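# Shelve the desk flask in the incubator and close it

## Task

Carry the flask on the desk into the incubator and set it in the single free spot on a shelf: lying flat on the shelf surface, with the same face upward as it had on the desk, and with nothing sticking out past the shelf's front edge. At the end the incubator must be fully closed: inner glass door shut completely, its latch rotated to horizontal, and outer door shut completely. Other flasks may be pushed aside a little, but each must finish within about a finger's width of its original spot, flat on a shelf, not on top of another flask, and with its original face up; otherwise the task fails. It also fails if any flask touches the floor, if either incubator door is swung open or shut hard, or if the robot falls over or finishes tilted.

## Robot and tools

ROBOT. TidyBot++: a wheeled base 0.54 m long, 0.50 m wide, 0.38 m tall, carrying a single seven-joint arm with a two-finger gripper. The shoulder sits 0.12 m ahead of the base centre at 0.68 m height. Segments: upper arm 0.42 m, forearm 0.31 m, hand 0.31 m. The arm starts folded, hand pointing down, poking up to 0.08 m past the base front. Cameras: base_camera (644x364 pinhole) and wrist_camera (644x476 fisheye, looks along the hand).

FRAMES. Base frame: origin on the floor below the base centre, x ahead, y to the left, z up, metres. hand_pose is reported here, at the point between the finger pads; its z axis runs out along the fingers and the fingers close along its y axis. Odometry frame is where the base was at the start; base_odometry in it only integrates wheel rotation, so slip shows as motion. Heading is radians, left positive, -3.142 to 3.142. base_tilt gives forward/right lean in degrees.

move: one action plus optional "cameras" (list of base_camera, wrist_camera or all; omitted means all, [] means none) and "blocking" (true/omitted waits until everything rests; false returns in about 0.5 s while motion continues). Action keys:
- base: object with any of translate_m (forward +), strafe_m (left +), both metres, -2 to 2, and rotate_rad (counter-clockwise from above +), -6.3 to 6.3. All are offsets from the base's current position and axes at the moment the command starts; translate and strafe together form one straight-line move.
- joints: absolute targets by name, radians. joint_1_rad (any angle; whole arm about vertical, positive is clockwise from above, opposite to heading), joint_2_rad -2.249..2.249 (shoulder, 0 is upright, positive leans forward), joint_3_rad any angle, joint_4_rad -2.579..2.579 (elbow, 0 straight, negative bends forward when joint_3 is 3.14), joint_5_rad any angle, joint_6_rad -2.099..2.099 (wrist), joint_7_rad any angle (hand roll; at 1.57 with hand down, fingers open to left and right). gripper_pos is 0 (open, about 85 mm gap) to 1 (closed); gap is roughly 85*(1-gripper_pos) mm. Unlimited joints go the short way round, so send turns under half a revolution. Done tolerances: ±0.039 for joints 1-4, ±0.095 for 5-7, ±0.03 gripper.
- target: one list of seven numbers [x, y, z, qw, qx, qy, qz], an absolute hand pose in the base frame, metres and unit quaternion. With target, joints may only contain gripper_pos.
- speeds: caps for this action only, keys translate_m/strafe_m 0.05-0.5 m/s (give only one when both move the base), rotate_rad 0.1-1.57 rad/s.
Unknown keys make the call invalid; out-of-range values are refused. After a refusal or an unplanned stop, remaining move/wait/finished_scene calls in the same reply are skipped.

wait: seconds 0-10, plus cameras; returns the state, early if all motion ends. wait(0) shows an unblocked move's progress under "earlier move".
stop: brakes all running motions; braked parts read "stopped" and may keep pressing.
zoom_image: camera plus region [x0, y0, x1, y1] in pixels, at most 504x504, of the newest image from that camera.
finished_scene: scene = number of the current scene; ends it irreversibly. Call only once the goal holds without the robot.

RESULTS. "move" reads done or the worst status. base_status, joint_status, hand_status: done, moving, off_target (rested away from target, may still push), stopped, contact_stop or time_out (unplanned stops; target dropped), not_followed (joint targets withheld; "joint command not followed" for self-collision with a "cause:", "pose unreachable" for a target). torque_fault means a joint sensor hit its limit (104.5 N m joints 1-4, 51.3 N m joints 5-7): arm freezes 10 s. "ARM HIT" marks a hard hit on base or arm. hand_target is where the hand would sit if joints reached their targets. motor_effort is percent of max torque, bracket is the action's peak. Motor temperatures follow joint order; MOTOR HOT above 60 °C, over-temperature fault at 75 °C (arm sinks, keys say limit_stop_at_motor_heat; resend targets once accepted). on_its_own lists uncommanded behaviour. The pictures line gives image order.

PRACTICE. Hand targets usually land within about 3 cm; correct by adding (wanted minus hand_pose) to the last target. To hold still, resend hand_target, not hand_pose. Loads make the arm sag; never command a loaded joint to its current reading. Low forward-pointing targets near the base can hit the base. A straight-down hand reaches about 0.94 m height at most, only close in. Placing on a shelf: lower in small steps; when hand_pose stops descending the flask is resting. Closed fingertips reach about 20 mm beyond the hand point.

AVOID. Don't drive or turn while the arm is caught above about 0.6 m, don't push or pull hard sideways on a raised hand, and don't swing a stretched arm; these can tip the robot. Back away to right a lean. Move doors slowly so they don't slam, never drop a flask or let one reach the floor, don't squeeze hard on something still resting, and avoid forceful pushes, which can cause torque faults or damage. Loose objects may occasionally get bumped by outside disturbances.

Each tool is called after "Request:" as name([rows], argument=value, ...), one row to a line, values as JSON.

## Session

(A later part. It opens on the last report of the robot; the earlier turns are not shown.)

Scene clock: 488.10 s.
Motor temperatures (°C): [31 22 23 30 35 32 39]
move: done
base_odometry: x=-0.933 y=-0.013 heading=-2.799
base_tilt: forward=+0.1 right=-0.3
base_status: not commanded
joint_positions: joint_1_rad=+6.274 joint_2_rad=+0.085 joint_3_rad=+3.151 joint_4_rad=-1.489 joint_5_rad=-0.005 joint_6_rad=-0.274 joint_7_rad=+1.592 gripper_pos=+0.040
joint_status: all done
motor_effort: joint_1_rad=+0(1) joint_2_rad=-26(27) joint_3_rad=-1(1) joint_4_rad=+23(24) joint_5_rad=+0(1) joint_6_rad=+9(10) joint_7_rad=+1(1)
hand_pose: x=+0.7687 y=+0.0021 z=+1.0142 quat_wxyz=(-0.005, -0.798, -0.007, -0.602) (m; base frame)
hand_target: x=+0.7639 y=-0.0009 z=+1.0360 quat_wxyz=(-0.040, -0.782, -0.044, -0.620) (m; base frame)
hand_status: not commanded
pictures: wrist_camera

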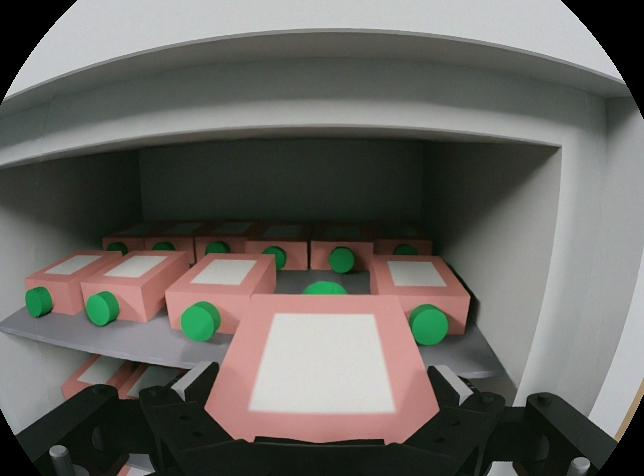

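Request:
move(joints={"joint_4_rad": -1.515}, cameras=[])

Request:
move(base={"translate_m": 0.1, "strafe_m": 0.003}, speeds={"translate_m": 0.05}, cameras=["wrist_camera"])

Request:
zoom_image(camera="wrist_camera", region=[150, 150, 490, 440])

Scene clock: 495.80 s.
Motor temperatures (°C): [31 22 23 30 35 32 39]
move: done
base_odometry: x=-0.933 y=-0.013 heading=-2.799
base_tilt: forward=+0.1 right=-0.3
base_status: not commanded
joint_positions: joint_1_rad=+6.274 joint_2_rad=+0.085 joint_3_rad=+3.151 joint_4_rad=-1.513 joint_5_rad=-0.005 joint_6_rad=-0.274 joint_7_rad=+1.592 gripper_pos=+0.040
joint_status: all done
motor_effort: joint_1_rad=+1(1) joint_2_rad=-26(27) joint_3_rad=-2(2) joint_4_rad=+23(24) joint_5_rad=+0(0) joint_6_rad=+9(10) joint_7_rad=+1(1)
hand_pose: x=+0.7664 y=+0.0020 z=+0.9997 quat_wxyz=(-0.005, -0.805, -0.007, -0.593) (m; base frame)
hand_target: x=+0.7621 y=-0.0009 z=+1.0206 quat_wxyz=(-0.039, -0.790, -0.045, -0.611) (m; base frame)
hand_status: not commanded
pictures: none
No camera images: "cameras" was empty.

Scene clock: 498.27 s.
Motor temperatures (°C): [31 22 23 30 35 32 39]
move: done
base_odometry: x=-1.026 y=-0.049 heading=-2.799
base_tilt: forward=+0.0 right=-0.3
base_status: done
joint_positions: joint_1_rad=+6.274 joint_2_rad=+0.083 joint_3_rad=+3.151 joint_4_rad=-1.513 joint_5_rad=-0.005 joint_6_rad=-0.274 joint_7_rad=+1.592 gripper_pos=+0.040
joint_status: not commanded
motor_effort: joint_1_rad=+0(3) joint_2_rad=-26(30) joint_3_rad=-1(2) joint_4_rad=+23(24) joint_5_rad=+0(1) joint_6_rad=+9(10) joint_7_rad=+0(1)
hand_pose: x=+0.7657 y=+0.0020 z=+1.0009 quat_wxyz=(-0.005, -0.805, -0.007, -0.593) (m; base frame)
hand_target: x=+0.7621 y=-0.0009 z=+1.0206 quat_wxyz=(-0.039, -0.790, -0.045, -0.611) (m; base frame)
hand_status: not commanded
pictures: wrist_camera

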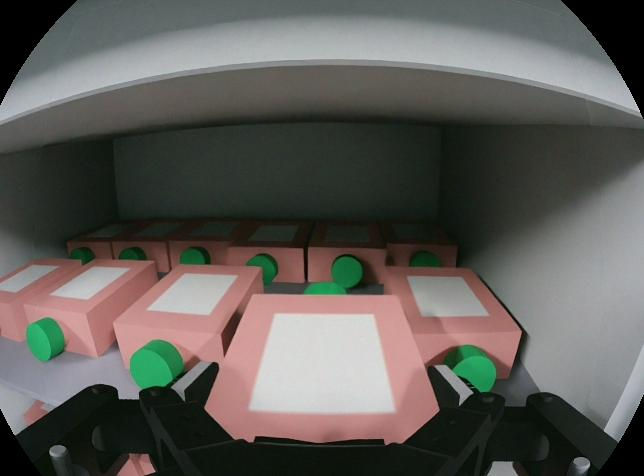

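Scaled by 1.482.

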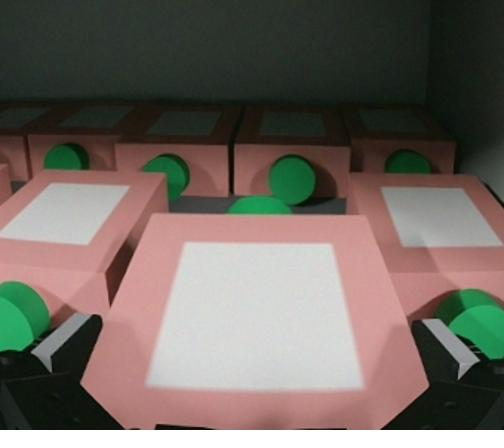

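Request:
move(base={"translate_m": 0.11, "strafe_m": 0.005}, speeds={"translate_m": 0.05}, cameras=["wrist_camera"])

Request:
zoom_image(camera="wrist_camera", region=[150, 180, 490, 470])

Scene clock: 524.07 s.
Motor temperatures (°C): [31 22 23 30 35 32 39]
move: done
base_odometry: x=-1.128 y=-0.091 heading=-2.799
base_tilt: forward=+0.1 right=-0.3
base_status: done
joint_positions: joint_1_rad=+6.274 joint_2_rad=+0.073 joint_3_rad=+3.151 joint_4_rad=-1.520 joint_5_rad=-0.005 joint_6_rad=-0.274 joint_7_rad=+1.592 gripper_pos=+0.040
joint_status: not commanded
motor_effort: joint_1_rad=+0(1) joint_2_rad=-25(27) joint_3_rad=-1(2) joint_4_rad=+22(27) joint_5_rad=+0(1) joint_6_rad=+9(11) joint_7_rad=+1(1)
hand_pose: x=+0.7617 y=+0.0020 z=+1.0035 quat_wxyz=(-0.005, -0.804, -0.007, -0.595) (m; base frame)
hand_target: x=+0.7621 y=-0.0009 z=+1.0206 quat_wxyz=(-0.039, -0.790, -0.045, -0.611) (m; base frame)
hand_status: not commanded
pictures: wrist_camera

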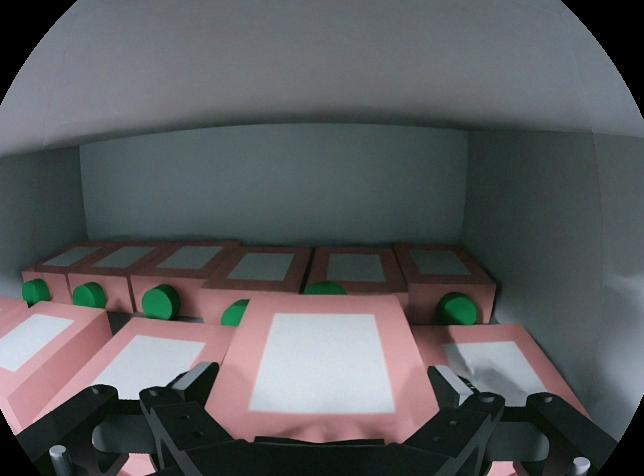

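Scaled by 1.482.

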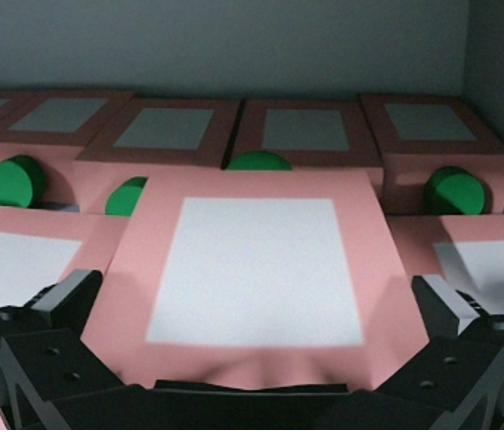

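Request:
move(base={"translate_m": -0.01}, speeds={"translate_m": 0.05}, cameras=[])

Request:
move(joints={"joint_4_rad": -1.55, "joint_6_rad": -0.21}, cameras=["wrist_camera"])

Scene clock: 583.80 s.
Motor temperatures (°C): [31 22 23 30 35 32 39]
move: done
base_odometry: x=-1.119 y=-0.087 heading=-2.799
base_tilt: forward=+0.0 right=-0.4
base_status: done
joint_positions: joint_1_rad=+6.274 joint_2_rad=+0.072 joint_3_rad=+3.151 joint_4_rad=-1.520 joint_5_rad=-0.005 joint_6_rad=-0.274 joint_7_rad=+1.592 gripper_pos=+0.040
joint_status: not commanded
motor_effort: joint_1_rad=+0(1) joint_2_rad=-25(29) joint_3_rad=-1(2) joint_4_rad=+23(24) joint_5_rad=+0(1) joint_6_rad=+9(10) joint_7_rad=+1(1)
hand_pose: x=+0.7615 y=+0.0020 z=+1.0039 quat_wxyz=(-0.005, -0.804, -0.007, -0.595) (m; base frame)
hand_target: x=+0.7621 y=-0.0009 z=+1.0206 quat_wxyz=(-0.039, -0.790, -0.045, -0.611) (m; base frame)
hand_status: not commanded
pictures: none
No camera images: "cameras" was empty.

Scene clock: 584.47 s.
Motor temperatures (°C): [31 22 23 30 35 32 39]
move: done
base_odometry: x=-1.119 y=-0.087 heading=-2.799
base_tilt: forward=+0.1 right=-0.4
base_status: not commanded
joint_positions: joint_1_rad=+6.274 joint_2_rad=+0.072 joint_3_rad=+3.151 joint_4_rad=-1.549 joint_5_rad=-0.005 joint_6_rad=-0.250 joint_7_rad=+1.592 gripper_pos=+0.040
joint_status: all done
motor_effort: joint_1_rad=+0(1) joint_2_rad=-25(26) joint_3_rad=+0(2) joint_4_rad=+23(24) joint_5_rad=+0(0) joint_6_rad=+9(10) joint_7_rad=+0(1)
hand_pose: x=+0.7608 y=+0.0020 z=+0.9935 quat_wxyz=(-0.005, -0.805, -0.007, -0.593) (m; base frame)
hand_target: x=+0.7618 y=-0.0006 z=+1.0095 quat_wxyz=(-0.039, -0.790, -0.045, -0.611) (m; base frame)
hand_status: not commanded
pictures: wrist_camera

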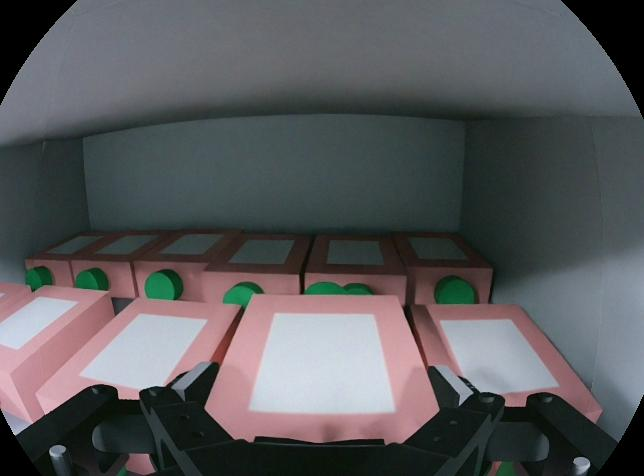

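Request:
zoom_image(camera="wrist_camera", region=[120, 260, 540, 476])

Scaled by 1.200.

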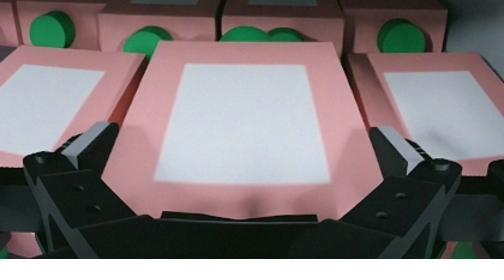

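Request:
move(joints={"joint_4_rad": -1.575, "joint_6_rad": -0.185}, cameras=["wrist_camera"])

Request:
zoom_image(camera="wrist_camera", region=[120, 260, 540, 476])

Scene clock: 594.00 s.
Motor temperatures (°C): [31 22 23 30 35 32 39]
move: done
base_odometry: x=-1.119 y=-0.087 heading=-2.799
base_tilt: forward=+0.0 right=-0.3
base_status: not commanded
joint_positions: joint_1_rad=+6.274 joint_2_rad=+0.072 joint_3_rad=+3.151 joint_4_rad=-1.573 joint_5_rad=-0.005 joint_6_rad=-0.227 joint_7_rad=+1.592 gripper_pos=+0.040
joint_status: all done
motor_effort: joint_1_rad=+0(1) joint_2_rad=-25(26) joint_3_rad=-1(2) joint_4_rad=+23(24) joint_5_rad=+0(1) joint_6_rad=+9(10) joint_7_rad=+1(1)
hand_pose: x=+0.7603 y=+0.0019 z=+0.9857 quat_wxyz=(-0.005, -0.805, -0.007, -0.593) (m; base frame)
hand_target: x=+0.7614 y=-0.0004 z=+1.0017 quat_wxyz=(-0.039, -0.790, -0.045, -0.611) (m; base frame)
hand_status: not commanded
pictures: wrist_camera

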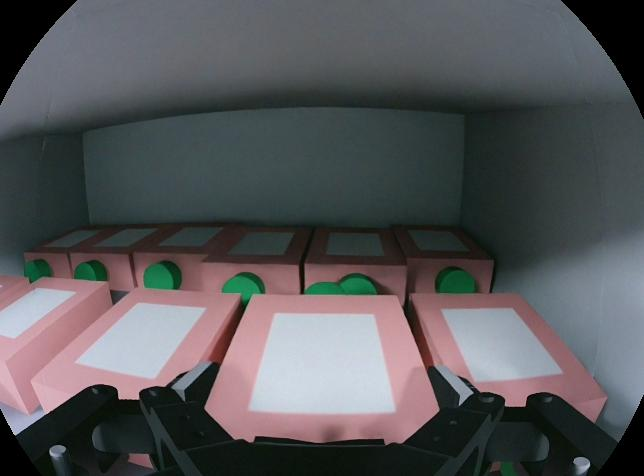

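Scaled by 1.200.

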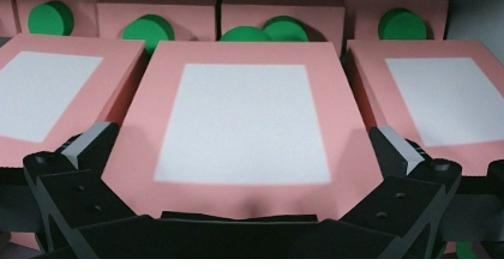

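Request:
move(joints={"joint_4_rad": -1.593, "joint_6_rad": -0.167}, cameras=[])

Request:
move(joints={"joint_4_rad": -1.603, "joint_6_rad": -0.157}, cameras=["wrist_camera"])

Request:
zoom_image(camera="wrist_camera", region=[120, 260, 540, 476])

Scene clock: 605.67 s.
Motor temperatures (°C): [31 22 23 30 35 32 39]
move: done
base_odometry: x=-1.119 y=-0.087 heading=-2.799
base_tilt: forward=+0.1 right=-0.3
base_status: not commanded
joint_positions: joint_1_rad=+6.274 joint_2_rad=+0.072 joint_3_rad=+3.151 joint_4_rad=-1.585 joint_5_rad=-0.005 joint_6_rad=-0.206 joint_7_rad=+1.592 gripper_pos=+0.040
joint_status: all done
motor_effort: joint_1_rad=+0(1) joint_2_rad=-25(26) joint_3_rad=-1(1) joint_4_rad=+23(23) joint_5_rad=+0(0) joint_6_rad=+9(10) joint_7_rad=+0(1)
hand_pose: x=+0.7607 y=+0.0019 z=+0.9844 quat_wxyz=(-0.005, -0.803, -0.007, -0.596) (m; base frame)
hand_target: x=+0.7609 y=-0.0002 z=+0.9960 quat_wxyz=(-0.039, -0.790, -0.045, -0.611) (m; base frame)
hand_status: not commanded
pictures: none
No camera images: "cameras" was empty.

Scene clock: 606.17 s.
Motor temperatures (°C): [31 22 23 30 35 32 39]
move: done
base_odometry: x=-1.119 y=-0.087 heading=-2.799
base_tilt: forward=+0.1 right=-0.3
base_status: not commanded
joint_positions: joint_1_rad=+6.274 joint_2_rad=+0.072 joint_3_rad=+3.151 joint_4_rad=-1.591 joint_5_rad=-0.005 joint_6_rad=-0.193 joint_7_rad=+1.592 gripper_pos=+0.040
joint_status: all done
motor_effort: joint_1_rad=+0(1) joint_2_rad=-24(25) joint_3_rad=-1(1) joint_4_rad=+21(23) joint_5_rad=+0(1) joint_6_rad=+9(9) joint_7_rad=+0(1)
hand_pose: x=+0.7611 y=+0.0019 z=+0.9844 quat_wxyz=(-0.005, -0.801, -0.007, -0.599) (m; base frame)
hand_target: x=+0.7606 y=-0.0001 z=+0.9929 quat_wxyz=(-0.039, -0.790, -0.046, -0.611) (m; base frame)
hand_status: not commanded
pictures: wrist_camera

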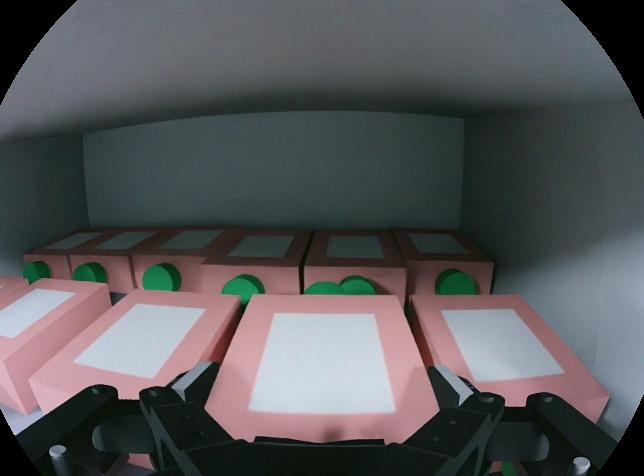

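Scaled by 1.200.

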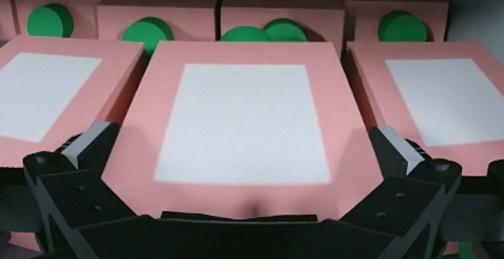

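Request:
move(joints={"joint_1_rad":-0.01,"joint_2_rad":0.068,"joint_3_rad":3.152,"joint_4_rad":-1.608,"joint_5_rad":0.03,"joint_6_rad":-0.195,"joint_7_rad":1.66})

Request:
zoom_image(camera="wrist_camera", region=[100, 150, 560, 476])

Scene clock: 644.93 s.
Motor temperatures (°C): [31 22 23 30 35 32 39]
move: done
base_odometry: x=-1.119 y=-0.087 heading=-2.799
base_tilt: forward=+0.0 right=-0.3
base_status: not commanded
joint_positions: joint_1_rad=+6.274 joint_2_rad=+0.072 joint_3_rad=+3.151 joint_4_rad=-1.592 joint_5_rad=-0.005 joint_6_rad=-0.195 joint_7_rad=+1.592 gripper_pos=+0.040
joint_status: all done
motor_effort: joint_1_rad=-1(1) joint_2_rad=-22(25) joint_3_rad=-2(2) joint_4_rad=+19(21) joint_5_rad=-1(1) joint_6_rad=+6(8) joint_7_rad=+0(1)
hand_pose: x=+0.7607 y=+0.0019 z=+0.9840 quat_wxyz=(-0.005, -0.801, -0.007, -0.598) (m; base frame)
hand_target: x=+0.7577 y=-0.0005 z=+0.9765 quat_wxyz=(-0.038, -0.804, -0.046, -0.592) (m; base frame)
hand_status: not commanded
pictures: base_camera, wrist_camera

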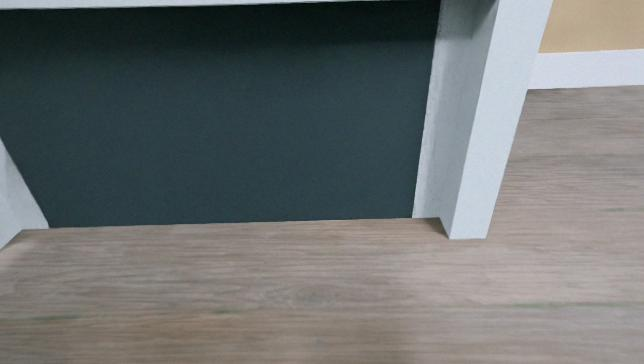

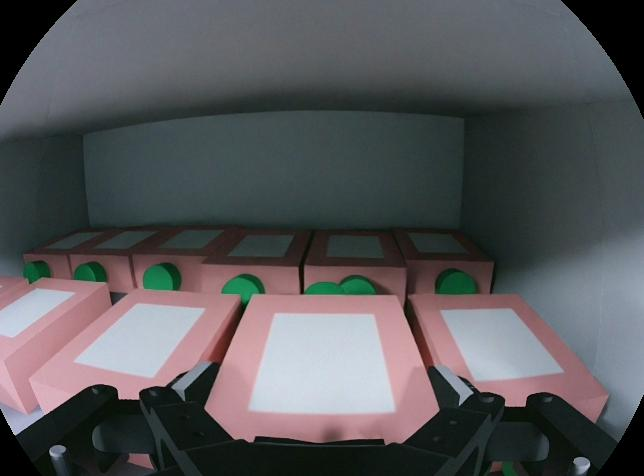

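Scaled by 1.096.

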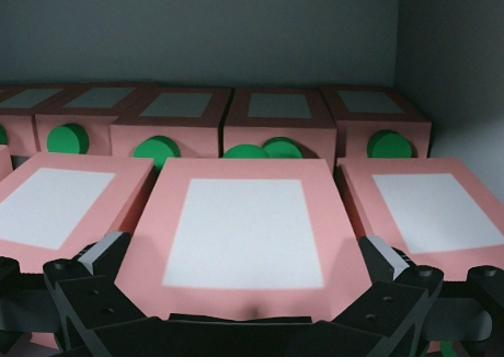

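Request:
move(joints={"joint_1_rad":-0.01,"joint_2_rad":0.072,"joint_3_rad":3.152,"joint_4_rad":-1.622,"joint_5_rad":0.03,"joint_6_rad":-0.195,"joint_7_rad":1.66}, cameras=["wrist_camera"])

Scene clock: 650.40 s.
Motor temperatures (°C): [31 22 23 30 35 32 39]
move: done
base_odometry: x=-1.119 y=-0.087 heading=-2.799
base_tilt: forward=+0.1 right=-0.3
base_status: not commanded
joint_positions: joint_1_rad=+6.274 joint_2_rad=+0.071 joint_3_rad=+3.151 joint_4_rad=-1.593 joint_5_rad=-0.005 joint_6_rad=-0.195 joint_7_rad=+1.592 gripper_pos=+0.040
joint_status: all done
motor_effort: joint_1_rad=+0(1) joint_2_rad=-21(23) joint_3_rad=+0(2) joint_4_rad=+18(21) joint_5_rad=-1(1) joint_6_rad=+5(8) joint_7_rad=+0(1)
hand_pose: x=+0.7605 y=+0.0019 z=+0.9838 quat_wxyz=(-0.005, -0.801, -0.007, -0.598) (m; base frame)
hand_target: x=+0.7570 y=-0.0005 z=+0.9655 quat_wxyz=(-0.038, -0.809, -0.046, -0.585) (m; base frame)
hand_status: not commanded
pictures: wrist_camera

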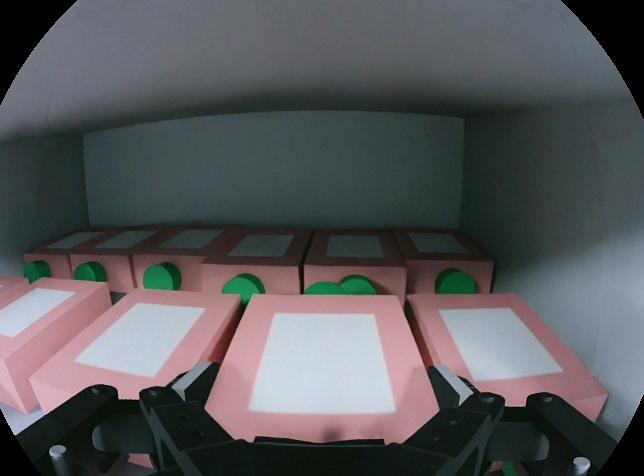

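Request:
move(joints={"joint_1_rad":-0.01,"joint_2_rad":0.072,"joint_3_rad":3.152,"joint_4_rad":-1.622,"joint_5_rad":0.03,"joint_6_rad":-0.24,"joint_7_rad":1.66}, cameras=[])

Request:
move(joints={"gripper_pos":0.0}, cameras=["wrist_camera"])

Scene clock: 659.47 s.
Motor temperatures (°C): [31 22 23 30 35 32 39]
move: done
base_odometry: x=-1.119 y=-0.087 heading=-2.799
base_tilt: forward=+0.1 right=-0.3
base_status: not commanded
joint_positions: joint_1_rad=+6.274 joint_2_rad=+0.066 joint_3_rad=+3.151 joint_4_rad=-1.594 joint_5_rad=-0.005 joint_6_rad=-0.205 joint_7_rad=+1.593 gripper_pos=+0.040
joint_status: all done
motor_effort: joint_1_rad=+0(1) joint_2_rad=-19(23) joint_3_rad=-1(2) joint_4_rad=+16(20) joint_5_rad=-1(1) joint_6_rad=+4(8) joint_7_rad=+0(2)
hand_pose: x=+0.7578 y=+0.0019 z=+0.9835 quat_wxyz=(-0.005, -0.803, -0.008, -0.596) (m; base frame)
hand_target: x=+0.7524 y=-0.0009 z=+0.9523 quat_wxyz=(-0.037, -0.822, -0.047, -0.567) (m; base frame)
hand_status: not commanded
pictures: none
No camera images: "cameras" was empty.

Scene clock: 660.30 s.
Motor temperatures (°C): [31 22 23 30 35 32 39]
move: done
base_odometry: x=-1.119 y=-0.087 heading=-2.799
base_tilt: forward=+0.1 right=-0.3
base_status: not commanded
joint_positions: joint_1_rad=+6.274 joint_2_rad=+0.065 joint_3_rad=+3.151 joint_4_rad=-1.595 joint_5_rad=-0.005 joint_6_rad=-0.205 joint_7_rad=+1.593 gripper_pos=+0.000
joint_status: all done
motor_effort: joint_1_rad=+0(1) joint_2_rad=-20(22) joint_3_rad=+0(1) joint_4_rad=+17(20) joint_5_rad=+0(1) joint_6_rad=+5(7) joint_7_rad=+0(1)
hand_pose: x=+0.7575 y=+0.0019 z=+0.9833 quat_wxyz=(-0.005, -0.803, -0.008, -0.596) (m; base frame)
hand_target: x=+0.7524 y=-0.0009 z=+0.9523 quat_wxyz=(-0.037, -0.822, -0.047, -0.567) (m; base frame)
hand_status: not commanded
pictures: wrist_camera

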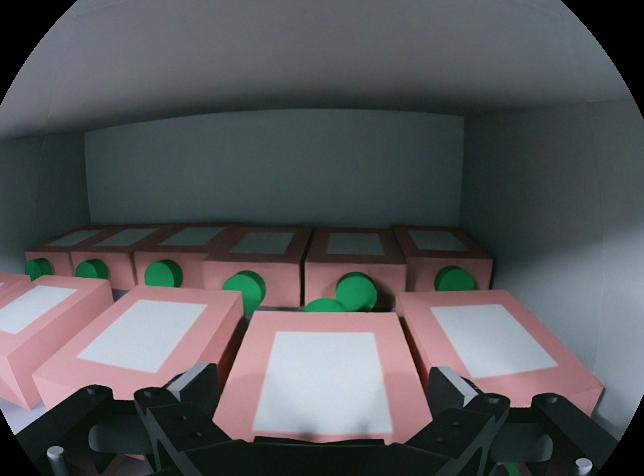

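Request:
move(base={"translate_m":-0.1,"strafe_m":-0.005}, speeds={"translate_m":0.05}, cameras=["wrist_camera"])

Request:
move(base={"translate_m":-0.15,"strafe_m":-0.009}, speeds={"translate_m":0.08}, cameras=["wrist_camera"])

Scene clock: 681.67 s.
Motor temperatures (°C): [31 22 23 30 35 32 39]
move: done
base_odometry: x=-1.026 y=-0.049 heading=-2.799
base_tilt: forward=+0.1 right=-0.4
base_status: done
joint_positions: joint_1_rad=+6.274 joint_2_rad=+0.071 joint_3_rad=+3.151 joint_4_rad=-1.616 joint_5_rad=-0.005 joint_6_rad=-0.207 joint_7_rad=+1.593 gripper_pos=+0.000
joint_status: not commanded
motor_effort: joint_1_rad=+0(2) joint_2_rad=-24(26) joint_3_rad=+0(2) joint_4_rad=+22(23) joint_5_rad=+1(1) joint_6_rad=+9(9) joint_7_rad=+0(1)
hand_pose: x=+0.7563 y=+0.0020 z=+0.9665 quat_wxyz=(-0.005, -0.811, -0.008, -0.584) (m; base frame)
hand_target: x=+0.7524 y=-0.0009 z=+0.9523 quat_wxyz=(-0.037, -0.822, -0.047, -0.567) (m; base frame)
hand_status: not commanded
pictures: wrist_camera

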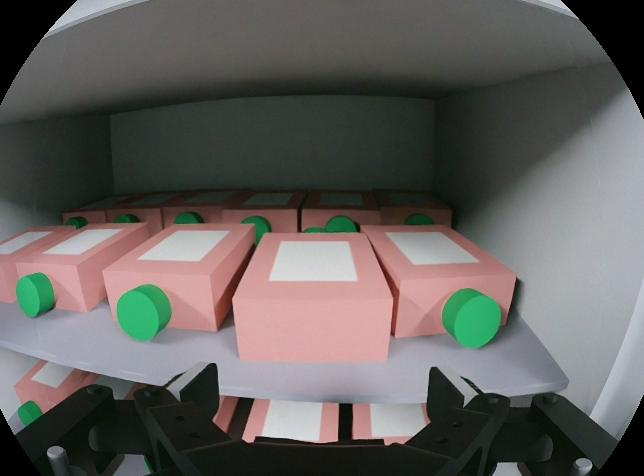

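Scene clock: 684.07 s.
Motor temperatures (°C): [31 22 23 30 35 32 39]
move: done
base_odometry: x=-0.887 y=+0.010 heading=-2.799
base_tilt: forward=+0.0 right=-0.3
base_status: done
joint_positions: joint_1_rad=+6.274 joint_2_rad=+0.074 joint_3_rad=+3.151 joint_4_rad=-1.616 joint_5_rad=-0.005 joint_6_rad=-0.207 joint_7_rad=+1.593 gripper_pos=+0.000
joint_status: not commanded
motor_effort: joint_1_rad=-1(1) joint_2_rad=-24(27) joint_3_rad=+0(2) joint_4_rad=+22(22) joint_5_rad=+0(1) joint_6_rad=+9(9) joint_7_rad=+1(1)
hand_pose: x=+0.7571 y=+0.0020 z=+0.9645 quat_wxyz=(-0.005, -0.812, -0.008, -0.583) (m; base frame)
hand_target: x=+0.7524 y=-0.0009 z=+0.9523 quat_wxyz=(-0.037, -0.822, -0.047, -0.567) (m; base frame)
hand_status: not commanded
pictures: wrist_camera

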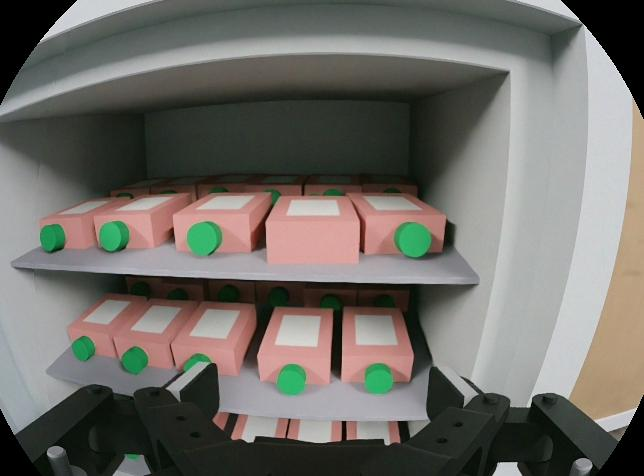

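Request:
zoom_image(camera="wrist_camera", region=[180, 180, 480, 300])

Scaled by 1.680.

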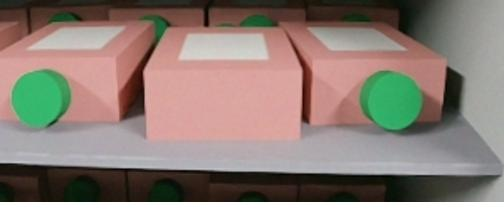

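Request:
move(base={"translate_m":-0.6}, speeds={"translate_m":0.2}, joints={"joint_1_rad":-0.3,"joint_2_rad":-0.1,"joint_3_rad":3.152,"joint_4_rad":-1.62,"joint_5_rad":0.03,"joint_6_rad":-0.18,"joint_7_rad":1.66})

Scene clock: 708.40 s.
Motor temperatures (°C): [31 22 23 30 35 32 39]
move: done
base_odometry: x=-0.322 y=+0.211 heading=-2.799
base_tilt: forward=+0.0 right=-0.3
base_status: done
joint_positions: joint_1_rad=+5.994 joint_2_rad=-0.096 joint_3_rad=+3.151 joint_4_rad=-1.616 joint_5_rad=-0.005 joint_6_rad=-0.207 joint_7_rad=+1.593 gripper_pos=+0.000
joint_status: all done
motor_effort: joint_1_rad=-1(2) joint_2_rad=-18(29) joint_3_rad=-1(3) joint_4_rad=+22(23) joint_5_rad=+0(1) joint_6_rad=+9(9) joint_7_rad=+1(1)
hand_pose: x=+0.6771 y=+0.1620 z=+1.0682 quat_wxyz=(+0.086, -0.752, -0.113, -0.644) (m; base frame)
hand_target: x=+0.6758 y=+0.1652 z=+1.0763 quat_wxyz=(+0.055, -0.736, -0.150, -0.658) (m; base frame)
hand_status: not commanded
pictures: base_camera, wrist_camera

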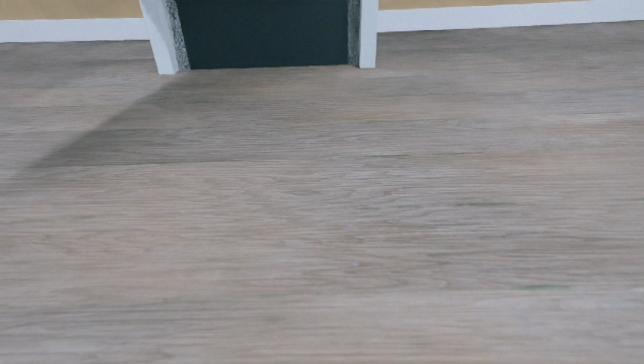

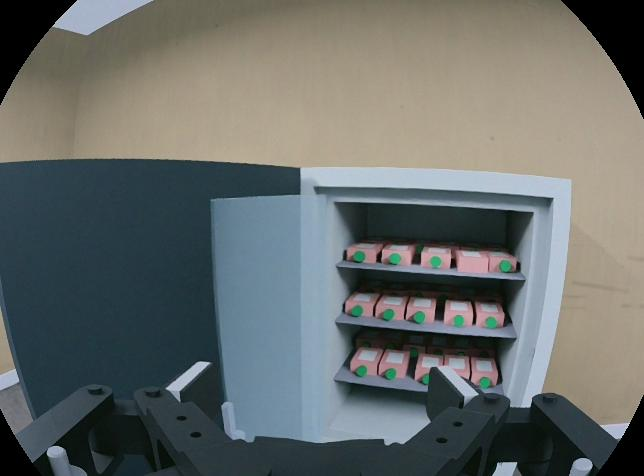

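Request:
move(base={"strafe_m":0.3}, speeds={"strafe_m":0.2}, cameras=["wrist_camera"])

Scene clock: 730.03 s.
Motor temperatures (°C): [31 22 23 30 35 32 39]
move: done
base_odometry: x=-0.221 y=-0.071 heading=-2.799
base_tilt: forward=+0.0 right=-0.3
base_status: done
joint_positions: joint_1_rad=+5.989 joint_2_rad=-0.096 joint_3_rad=+3.151 joint_4_rad=-1.616 joint_5_rad=-0.005 joint_6_rad=-0.207 joint_7_rad=+1.593 gripper_pos=+0.000
joint_status: not commanded
motor_effort: joint_1_rad=-1(2) joint_2_rad=-19(19) joint_3_rad=-1(3) joint_4_rad=+22(23) joint_5_rad=+0(1) joint_6_rad=+9(9) joint_7_rad=+0(1)
hand_pose: x=+0.6762 y=+0.1648 z=+1.0682 quat_wxyz=(+0.087, -0.751, -0.115, -0.644) (m; base frame)
hand_target: x=+0.6758 y=+0.1652 z=+1.0763 quat_wxyz=(+0.055, -0.736, -0.150, -0.658) (m; base frame)
hand_status: not commanded
pictures: wrist_camera

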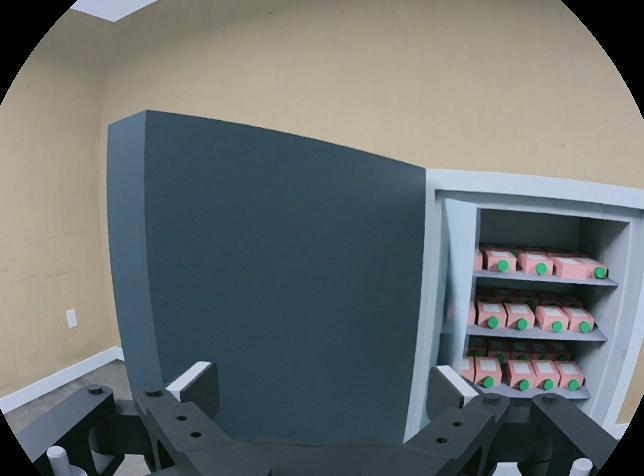

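Request:
move(base={"strafe_m":0.12}, speeds={"strafe_m":0.2}, joints={"joint_1_rad":-0.01,"joint_2_rad":0.05,"joint_3_rad":3.152,"joint_4_rad":-1.57,"joint_5_rad":0.03,"joint_6_rad":-0.03,"joint_7_rad":1.66,"gripper_pos":1.0}, cameras=["wrist_camera"])

Scene clock: 757.63 s.
Motor temperatures (°C): [31 22 23 30 35 32 39]
move: done
base_odometry: x=-0.181 y=-0.184 heading=-2.799
base_tilt: forward=+0.1 right=-0.3
base_status: done
joint_positions: joint_1_rad=+6.261 joint_2_rad=+0.049 joint_3_rad=+3.151 joint_4_rad=-1.590 joint_5_rad=-0.005 joint_6_rad=-0.075 joint_7_rad=+1.593 gripper_pos=+0.999
joint_status: all done
motor_effort: joint_1_rad=+0(2) joint_2_rad=-24(26) joint_3_rad=-1(3) joint_4_rad=+22(24) joint_5_rad=+0(1) joint_6_rad=+9(10) joint_7_rad=+1(1)
hand_pose: x=+0.7614 y=+0.0102 z=+1.0362 quat_wxyz=(-0.002, -0.756, -0.012, -0.655) (m; base frame)
hand_target: x=+0.7645 y=+0.0010 z=+1.0619 quat_wxyz=(-0.041, -0.733, -0.043, -0.677) (m; base frame)
hand_status: not commanded
pictures: wrist_camera

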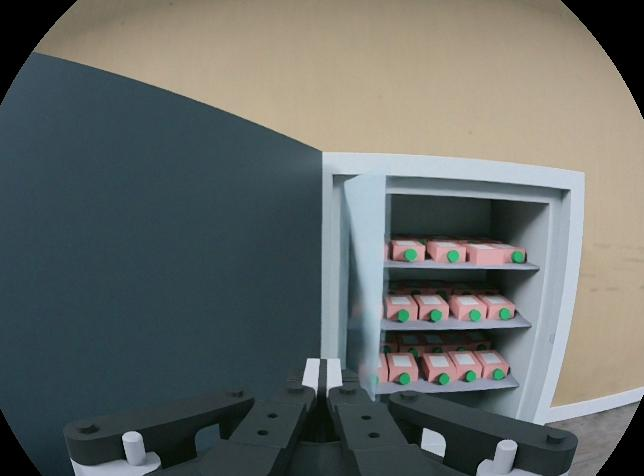

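Request:
move(base={"translate_m":0.15,"strafe_m":0.03}, speeds={"translate_m":0.08}, cameras=["wrist_camera"])

Request:
move(base={"translate_m":0.1,"strafe_m":0.006}, speeds={"translate_m":0.08}, cameras=["wrist_camera"])

Scene clock: 773.63 s.
Motor temperatures (°C): [31 22 23 30 35 32 39]
move: done
base_odometry: x=-0.312 y=-0.263 heading=-2.799
base_tilt: forward=+0.0 right=-0.3
base_status: done
joint_positions: joint_1_rad=+6.261 joint_2_rad=+0.052 joint_3_rad=+3.151 joint_4_rad=-1.589 joint_5_rad=-0.005 joint_6_rad=-0.073 joint_7_rad=+1.593 gripper_pos=+0.999
joint_status: not commanded
motor_effort: joint_1_rad=+0(1) joint_2_rad=-24(26) joint_3_rad=+0(2) joint_4_rad=+22(23) joint_5_rad=+0(1) joint_6_rad=+9(9) joint_7_rad=+0(1)
hand_pose: x=+0.7628 y=+0.0098 z=+1.0354 quat_wxyz=(-0.002, -0.756, -0.012, -0.655) (m; base frame)
hand_target: x=+0.7645 y=+0.0010 z=+1.0619 quat_wxyz=(-0.041, -0.733, -0.043, -0.677) (m; base frame)
hand_status: not commanded
pictures: wrist_camera

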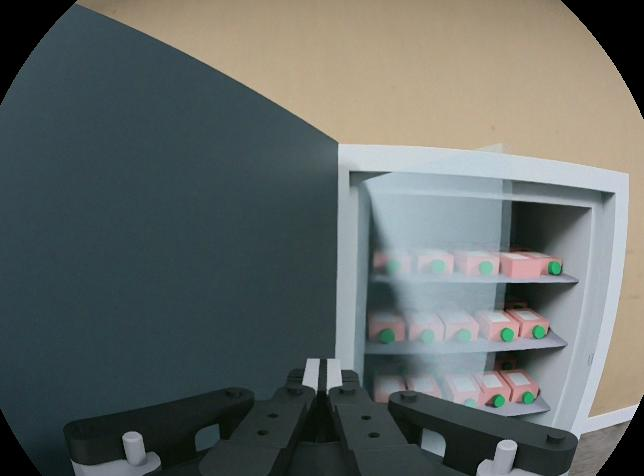

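Scene clock: 775.40 s.
Motor temperatures (°C): [31 22 23 30 35 32 39]
move: done
base_odometry: x=-0.404 y=-0.303 heading=-2.798
base_tilt: forward=+0.1 right=-0.3
base_status: done
joint_positions: joint_1_rad=+6.261 joint_2_rad=+0.054 joint_3_rad=+3.151 joint_4_rad=-1.588 joint_5_rad=-0.005 joint_6_rad=-0.072 joint_7_rad=+1.593 gripper_pos=+0.999
joint_status: not commanded
motor_effort: joint_1_rad=+0(2) joint_2_rad=-24(26) joint_3_rad=+0(2) joint_4_rad=+22(23) joint_5_rad=+0(1) joint_6_rad=+9(10) joint_7_rad=+1(1)
hand_pose: x=+0.7635 y=+0.0097 z=+1.0349 quat_wxyz=(-0.002, -0.756, -0.012, -0.655) (m; base frame)
hand_target: x=+0.7645 y=+0.0010 z=+1.0619 quat_wxyz=(-0.041, -0.733, -0.043, -0.677) (m; base frame)
hand_status: not commanded
pictures: wrist_camera

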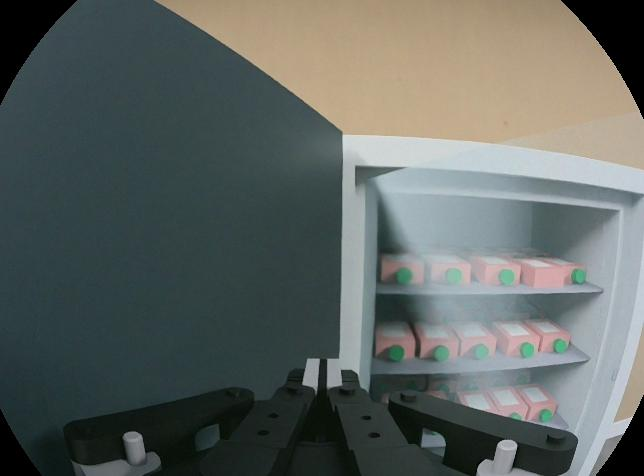

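Request:
move(base={"strafe_m":-0.15}, speeds={"strafe_m":0.06}, cameras=["wrist_camera"])

Request:
move(base={"strafe_m":-0.15,"translate_m":0.05}, speeds={"strafe_m":0.06}, cameras=["wrist_camera"])

Scene clock: 796.47 s.
Motor temperatures (°C): [31 22 23 30 35 32 39]
move: done
base_odometry: x=-0.455 y=-0.161 heading=-2.798
base_tilt: forward=+0.0 right=-0.3
base_status: done
joint_positions: joint_1_rad=+6.267 joint_2_rad=+0.054 joint_3_rad=+3.151 joint_4_rad=-1.588 joint_5_rad=-0.005 joint_6_rad=-0.072 joint_7_rad=+1.593 gripper_pos=+0.999
joint_status: not commanded
motor_effort: joint_1_rad=+1(3) joint_2_rad=-24(26) joint_3_rad=-1(2) joint_4_rad=+22(23) joint_5_rad=+0(1) joint_6_rad=+9(9) joint_7_rad=+0(1)
hand_pose: x=+0.7635 y=+0.0064 z=+1.0350 quat_wxyz=(-0.003, -0.756, -0.010, -0.655) (m; base frame)
hand_target: x=+0.7645 y=+0.0010 z=+1.0619 quat_wxyz=(-0.041, -0.733, -0.043, -0.677) (m; base frame)
hand_status: not commanded
pictures: wrist_camera

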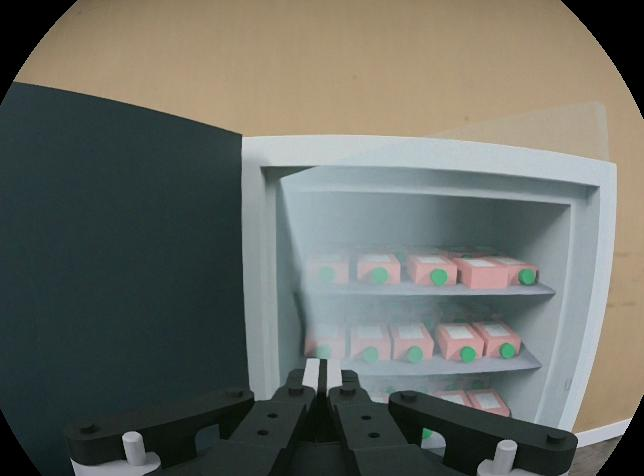

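Scene clock: 799.57 s.
Motor temperatures (°C): [31 22 23 30 35 32 39]
move: done
base_odometry: x=-0.552 y=-0.037 heading=-2.798
base_tilt: forward=+0.1 right=-0.3
base_status: done
joint_positions: joint_1_rad=+6.269 joint_2_rad=+0.054 joint_3_rad=+3.150 joint_4_rad=-1.588 joint_5_rad=-0.005 joint_6_rad=-0.072 joint_7_rad=+1.593 gripper_pos=+0.999
joint_status: not commanded
motor_effort: joint_1_rad=-1(3) joint_2_rad=-24(25) joint_3_rad=+0(3) joint_4_rad=+22(23) joint_5_rad=+0(1) joint_6_rad=+9(9) joint_7_rad=+0(1)
hand_pose: x=+0.7635 y=+0.0052 z=+1.0353 quat_wxyz=(-0.004, -0.756, -0.009, -0.655) (m; base frame)
hand_target: x=+0.7645 y=+0.0010 z=+1.0619 quat_wxyz=(-0.041, -0.733, -0.043, -0.677) (m; base frame)
hand_status: not commanded
pictures: wrist_camera

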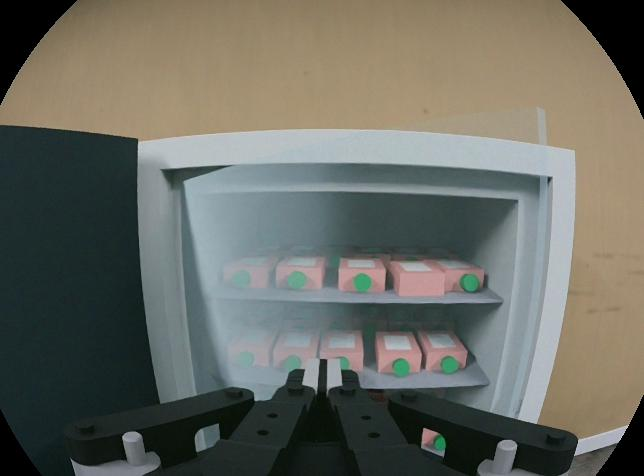

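Request:
move(base={"strafe_m":-0.1,"translate_m":0.06}, speeds={"strafe_m":0.05}, cameras=["wrist_camera"])

Request:
move(base={"strafe_m":-0.04,"translate_m":0.08}, speeds={"translate_m":0.05}, cameras=["wrist_camera"])

Scene clock: 809.77 s.
Motor temperatures (°C): [31 22 23 30 35 32 39]
move: done
base_odometry: x=-0.643 y=+0.037 heading=-2.799
base_tilt: forward=+0.0 right=-0.3
base_status: done
joint_positions: joint_1_rad=+6.270 joint_2_rad=+0.054 joint_3_rad=+3.150 joint_4_rad=-1.588 joint_5_rad=-0.005 joint_6_rad=-0.071 joint_7_rad=+1.593 gripper_pos=+0.999
joint_status: not commanded
motor_effort: joint_1_rad=+0(3) joint_2_rad=-24(26) joint_3_rad=-1(3) joint_4_rad=+21(23) joint_5_rad=+0(1) joint_6_rad=+9(10) joint_7_rad=+0(1)
hand_pose: x=+0.7635 y=+0.0046 z=+1.0355 quat_wxyz=(-0.004, -0.756, -0.009, -0.655) (m; base frame)
hand_target: x=+0.7645 y=+0.0010 z=+1.0619 quat_wxyz=(-0.041, -0.733, -0.043, -0.677) (m; base frame)
hand_status: not commanded
pictures: wrist_camera

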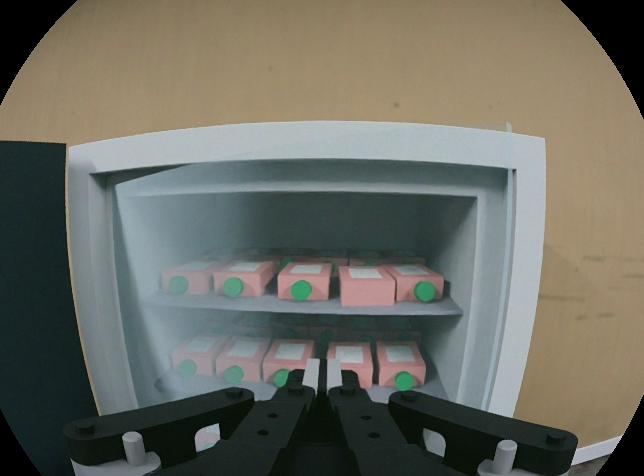

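Scene clock: 812.03 s.
Motor temperatures (°C): [31 22 23 30 35 32 39]
move: done
base_odometry: x=-0.731 y=+0.048 heading=-2.799
base_tilt: forward=+0.0 right=-0.2
base_status: done
joint_positions: joint_1_rad=+6.270 joint_2_rad=+0.054 joint_3_rad=+3.150 joint_4_rad=-1.588 joint_5_rad=-0.005 joint_6_rad=-0.071 joint_7_rad=+1.593 gripper_pos=+0.999
joint_status: not commanded
motor_effort: joint_1_rad=+0(3) joint_2_rad=-24(26) joint_3_rad=-1(2) joint_4_rad=+22(23) joint_5_rad=+0(1) joint_6_rad=+9(10) joint_7_rad=+0(1)
hand_pose: x=+0.7636 y=+0.0047 z=+1.0356 quat_wxyz=(-0.004, -0.755, -0.009, -0.655) (m; base frame)
hand_target: x=+0.7645 y=+0.0010 z=+1.0619 quat_wxyz=(-0.041, -0.733, -0.043, -0.677) (m; base frame)
hand_status: not commanded
pictures: wrist_camera

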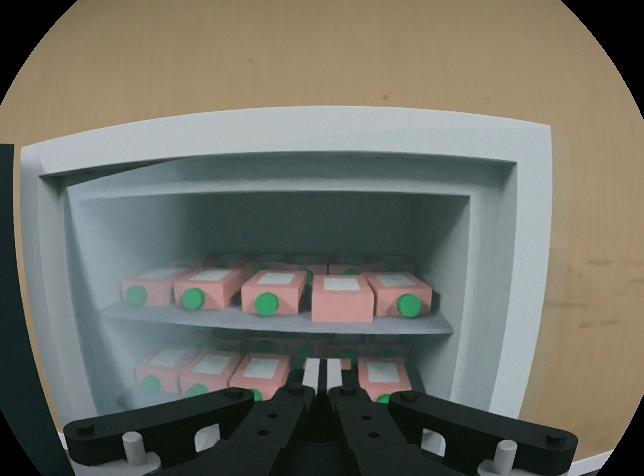

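Request:
move(base={"strafe_m":0.0,"translate_m":0.15}, speeds={"translate_m":0.05}, cameras=["wrist_camera"])

Request:
move(base={"translate_m":0.08}, speeds={"translate_m":0.05}, cameras=["wrist_camera"])

Scene clock: 826.53 s.
Motor temperatures (°C): [31 22 23 30 35 32 39]
move: done
base_odometry: x=-0.873 y=-0.002 heading=-2.799
base_tilt: forward=+0.1 right=-0.3
base_status: done
joint_positions: joint_1_rad=+6.270 joint_2_rad=+0.055 joint_3_rad=+3.150 joint_4_rad=-1.587 joint_5_rad=-0.005 joint_6_rad=-0.071 joint_7_rad=+1.593 gripper_pos=+0.999
joint_status: not commanded
motor_effort: joint_1_rad=-1(2) joint_2_rad=-24(27) joint_3_rad=+0(2) joint_4_rad=+22(23) joint_5_rad=+0(1) joint_6_rad=+9(10) joint_7_rad=+0(1)
hand_pose: x=+0.7638 y=+0.0047 z=+1.0356 quat_wxyz=(-0.004, -0.755, -0.009, -0.655) (m; base frame)
hand_target: x=+0.7645 y=+0.0010 z=+1.0619 quat_wxyz=(-0.041, -0.733, -0.043, -0.677) (m; base frame)
hand_status: not commanded
pictures: wrist_camera

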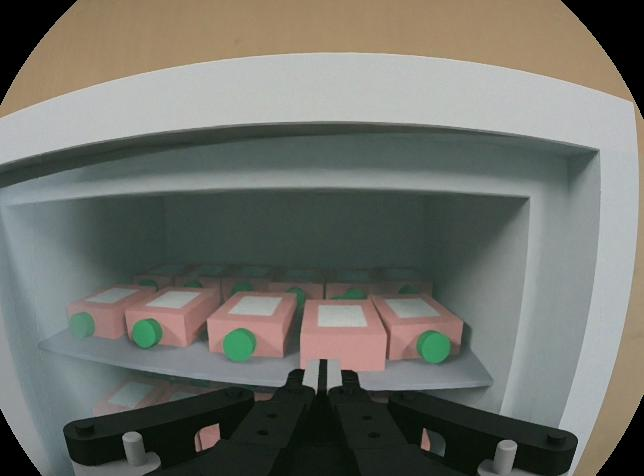

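Scene clock: 828.60 s.
Motor temperatures (°C): [31 22 23 30 35 32 39]
move: done
base_odometry: x=-0.948 y=-0.029 heading=-2.799
base_tilt: forward=+0.1 right=-0.3
base_status: done
joint_positions: joint_1_rad=+6.270 joint_2_rad=+0.055 joint_3_rad=+3.150 joint_4_rad=-1.587 joint_5_rad=-0.005 joint_6_rad=-0.070 joint_7_rad=+1.593 gripper_pos=+0.999
joint_status: not commanded
motor_effort: joint_1_rad=+0(2) joint_2_rad=-24(27) joint_3_rad=-1(2) joint_4_rad=+22(24) joint_5_rad=+0(1) joint_6_rad=+9(11) joint_7_rad=+1(1)
hand_pose: x=+0.7639 y=+0.0047 z=+1.0357 quat_wxyz=(-0.004, -0.755, -0.009, -0.655) (m; base frame)
hand_target: x=+0.7645 y=+0.0010 z=+1.0619 quat_wxyz=(-0.041, -0.733, -0.043, -0.677) (m; base frame)
hand_status: not commanded
pictures: wrist_camera

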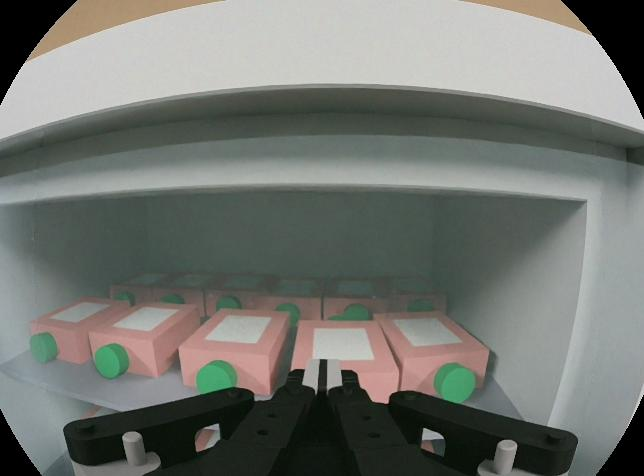

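Request:
move(base={"translate_m":0.03}, speeds={"translate_m":0.05}, cameras=["wrist_camera"])

Request:
move(base={"translate_m":0.03}, speeds={"translate_m":0.05}, cameras=["wrist_camera"])

Scene clock: 836.13 s.
Motor temperatures (°C): [31 22 23 30 35 32 39]
move: done
base_odometry: x=-0.977 y=-0.039 heading=-2.799
base_tilt: forward=+0.0 right=-0.3
base_status: done
joint_positions: joint_1_rad=+6.270 joint_2_rad=+0.055 joint_3_rad=+3.150 joint_4_rad=-1.587 joint_5_rad=-0.005 joint_6_rad=-0.070 joint_7_rad=+1.593 gripper_pos=+0.999
joint_status: not commanded
motor_effort: joint_1_rad=+0(1) joint_2_rad=-24(27) joint_3_rad=+0(2) joint_4_rad=+22(23) joint_5_rad=+0(1) joint_6_rad=+9(10) joint_7_rad=+1(1)
hand_pose: x=+0.7639 y=+0.0047 z=+1.0362 quat_wxyz=(-0.004, -0.755, -0.009, -0.656) (m; base frame)
hand_target: x=+0.7645 y=+0.0010 z=+1.0619 quat_wxyz=(-0.041, -0.733, -0.043, -0.677) (m; base frame)
hand_status: not commanded
pictures: wrist_camera

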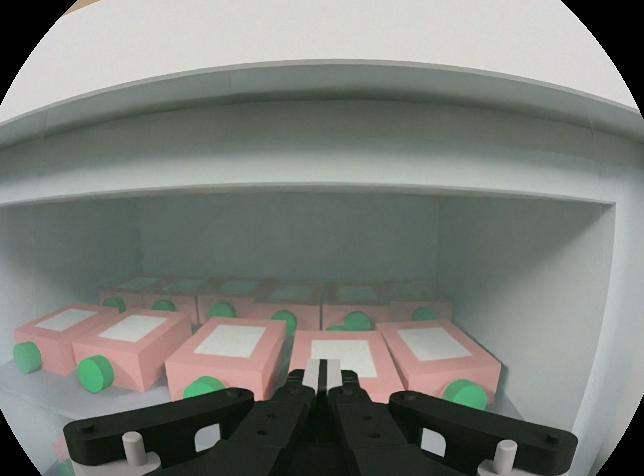

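Scene clock: 837.27 s.
Motor temperatures (°C): [31 22 23 30 35 32 39]
move: done
base_odometry: x=-1.005 y=-0.049 heading=-2.799
base_tilt: forward=+0.1 right=-0.3
base_status: done
joint_positions: joint_1_rad=+6.270 joint_2_rad=+0.020 joint_3_rad=+3.150 joint_4_rad=-1.618 joint_5_rad=-0.005 joint_6_rad=-0.072 joint_7_rad=+1.593 gripper_pos=+0.999
joint_status: not commanded
motor_effort: joint_1_rad=+1(2) joint_2_rad=-17(25) joint_3_rad=+0(2) joint_4_rad=+29(33) joint_5_rad=+0(1) joint_6_rad=+16(19) joint_7_rad=+1(1)
hand_pose: x=+0.7496 y=+0.0046 z=+1.0380 quat_wxyz=(-0.004, -0.755, -0.009, -0.656) (m; base frame)
hand_target: x=+0.7645 y=+0.0010 z=+1.0619 quat_wxyz=(-0.041, -0.733, -0.043, -0.677) (m; base frame)
hand_status: not commanded
pictures: wrist_camera

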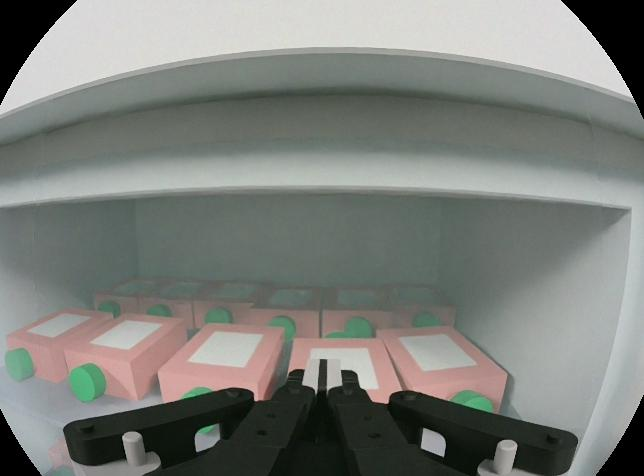

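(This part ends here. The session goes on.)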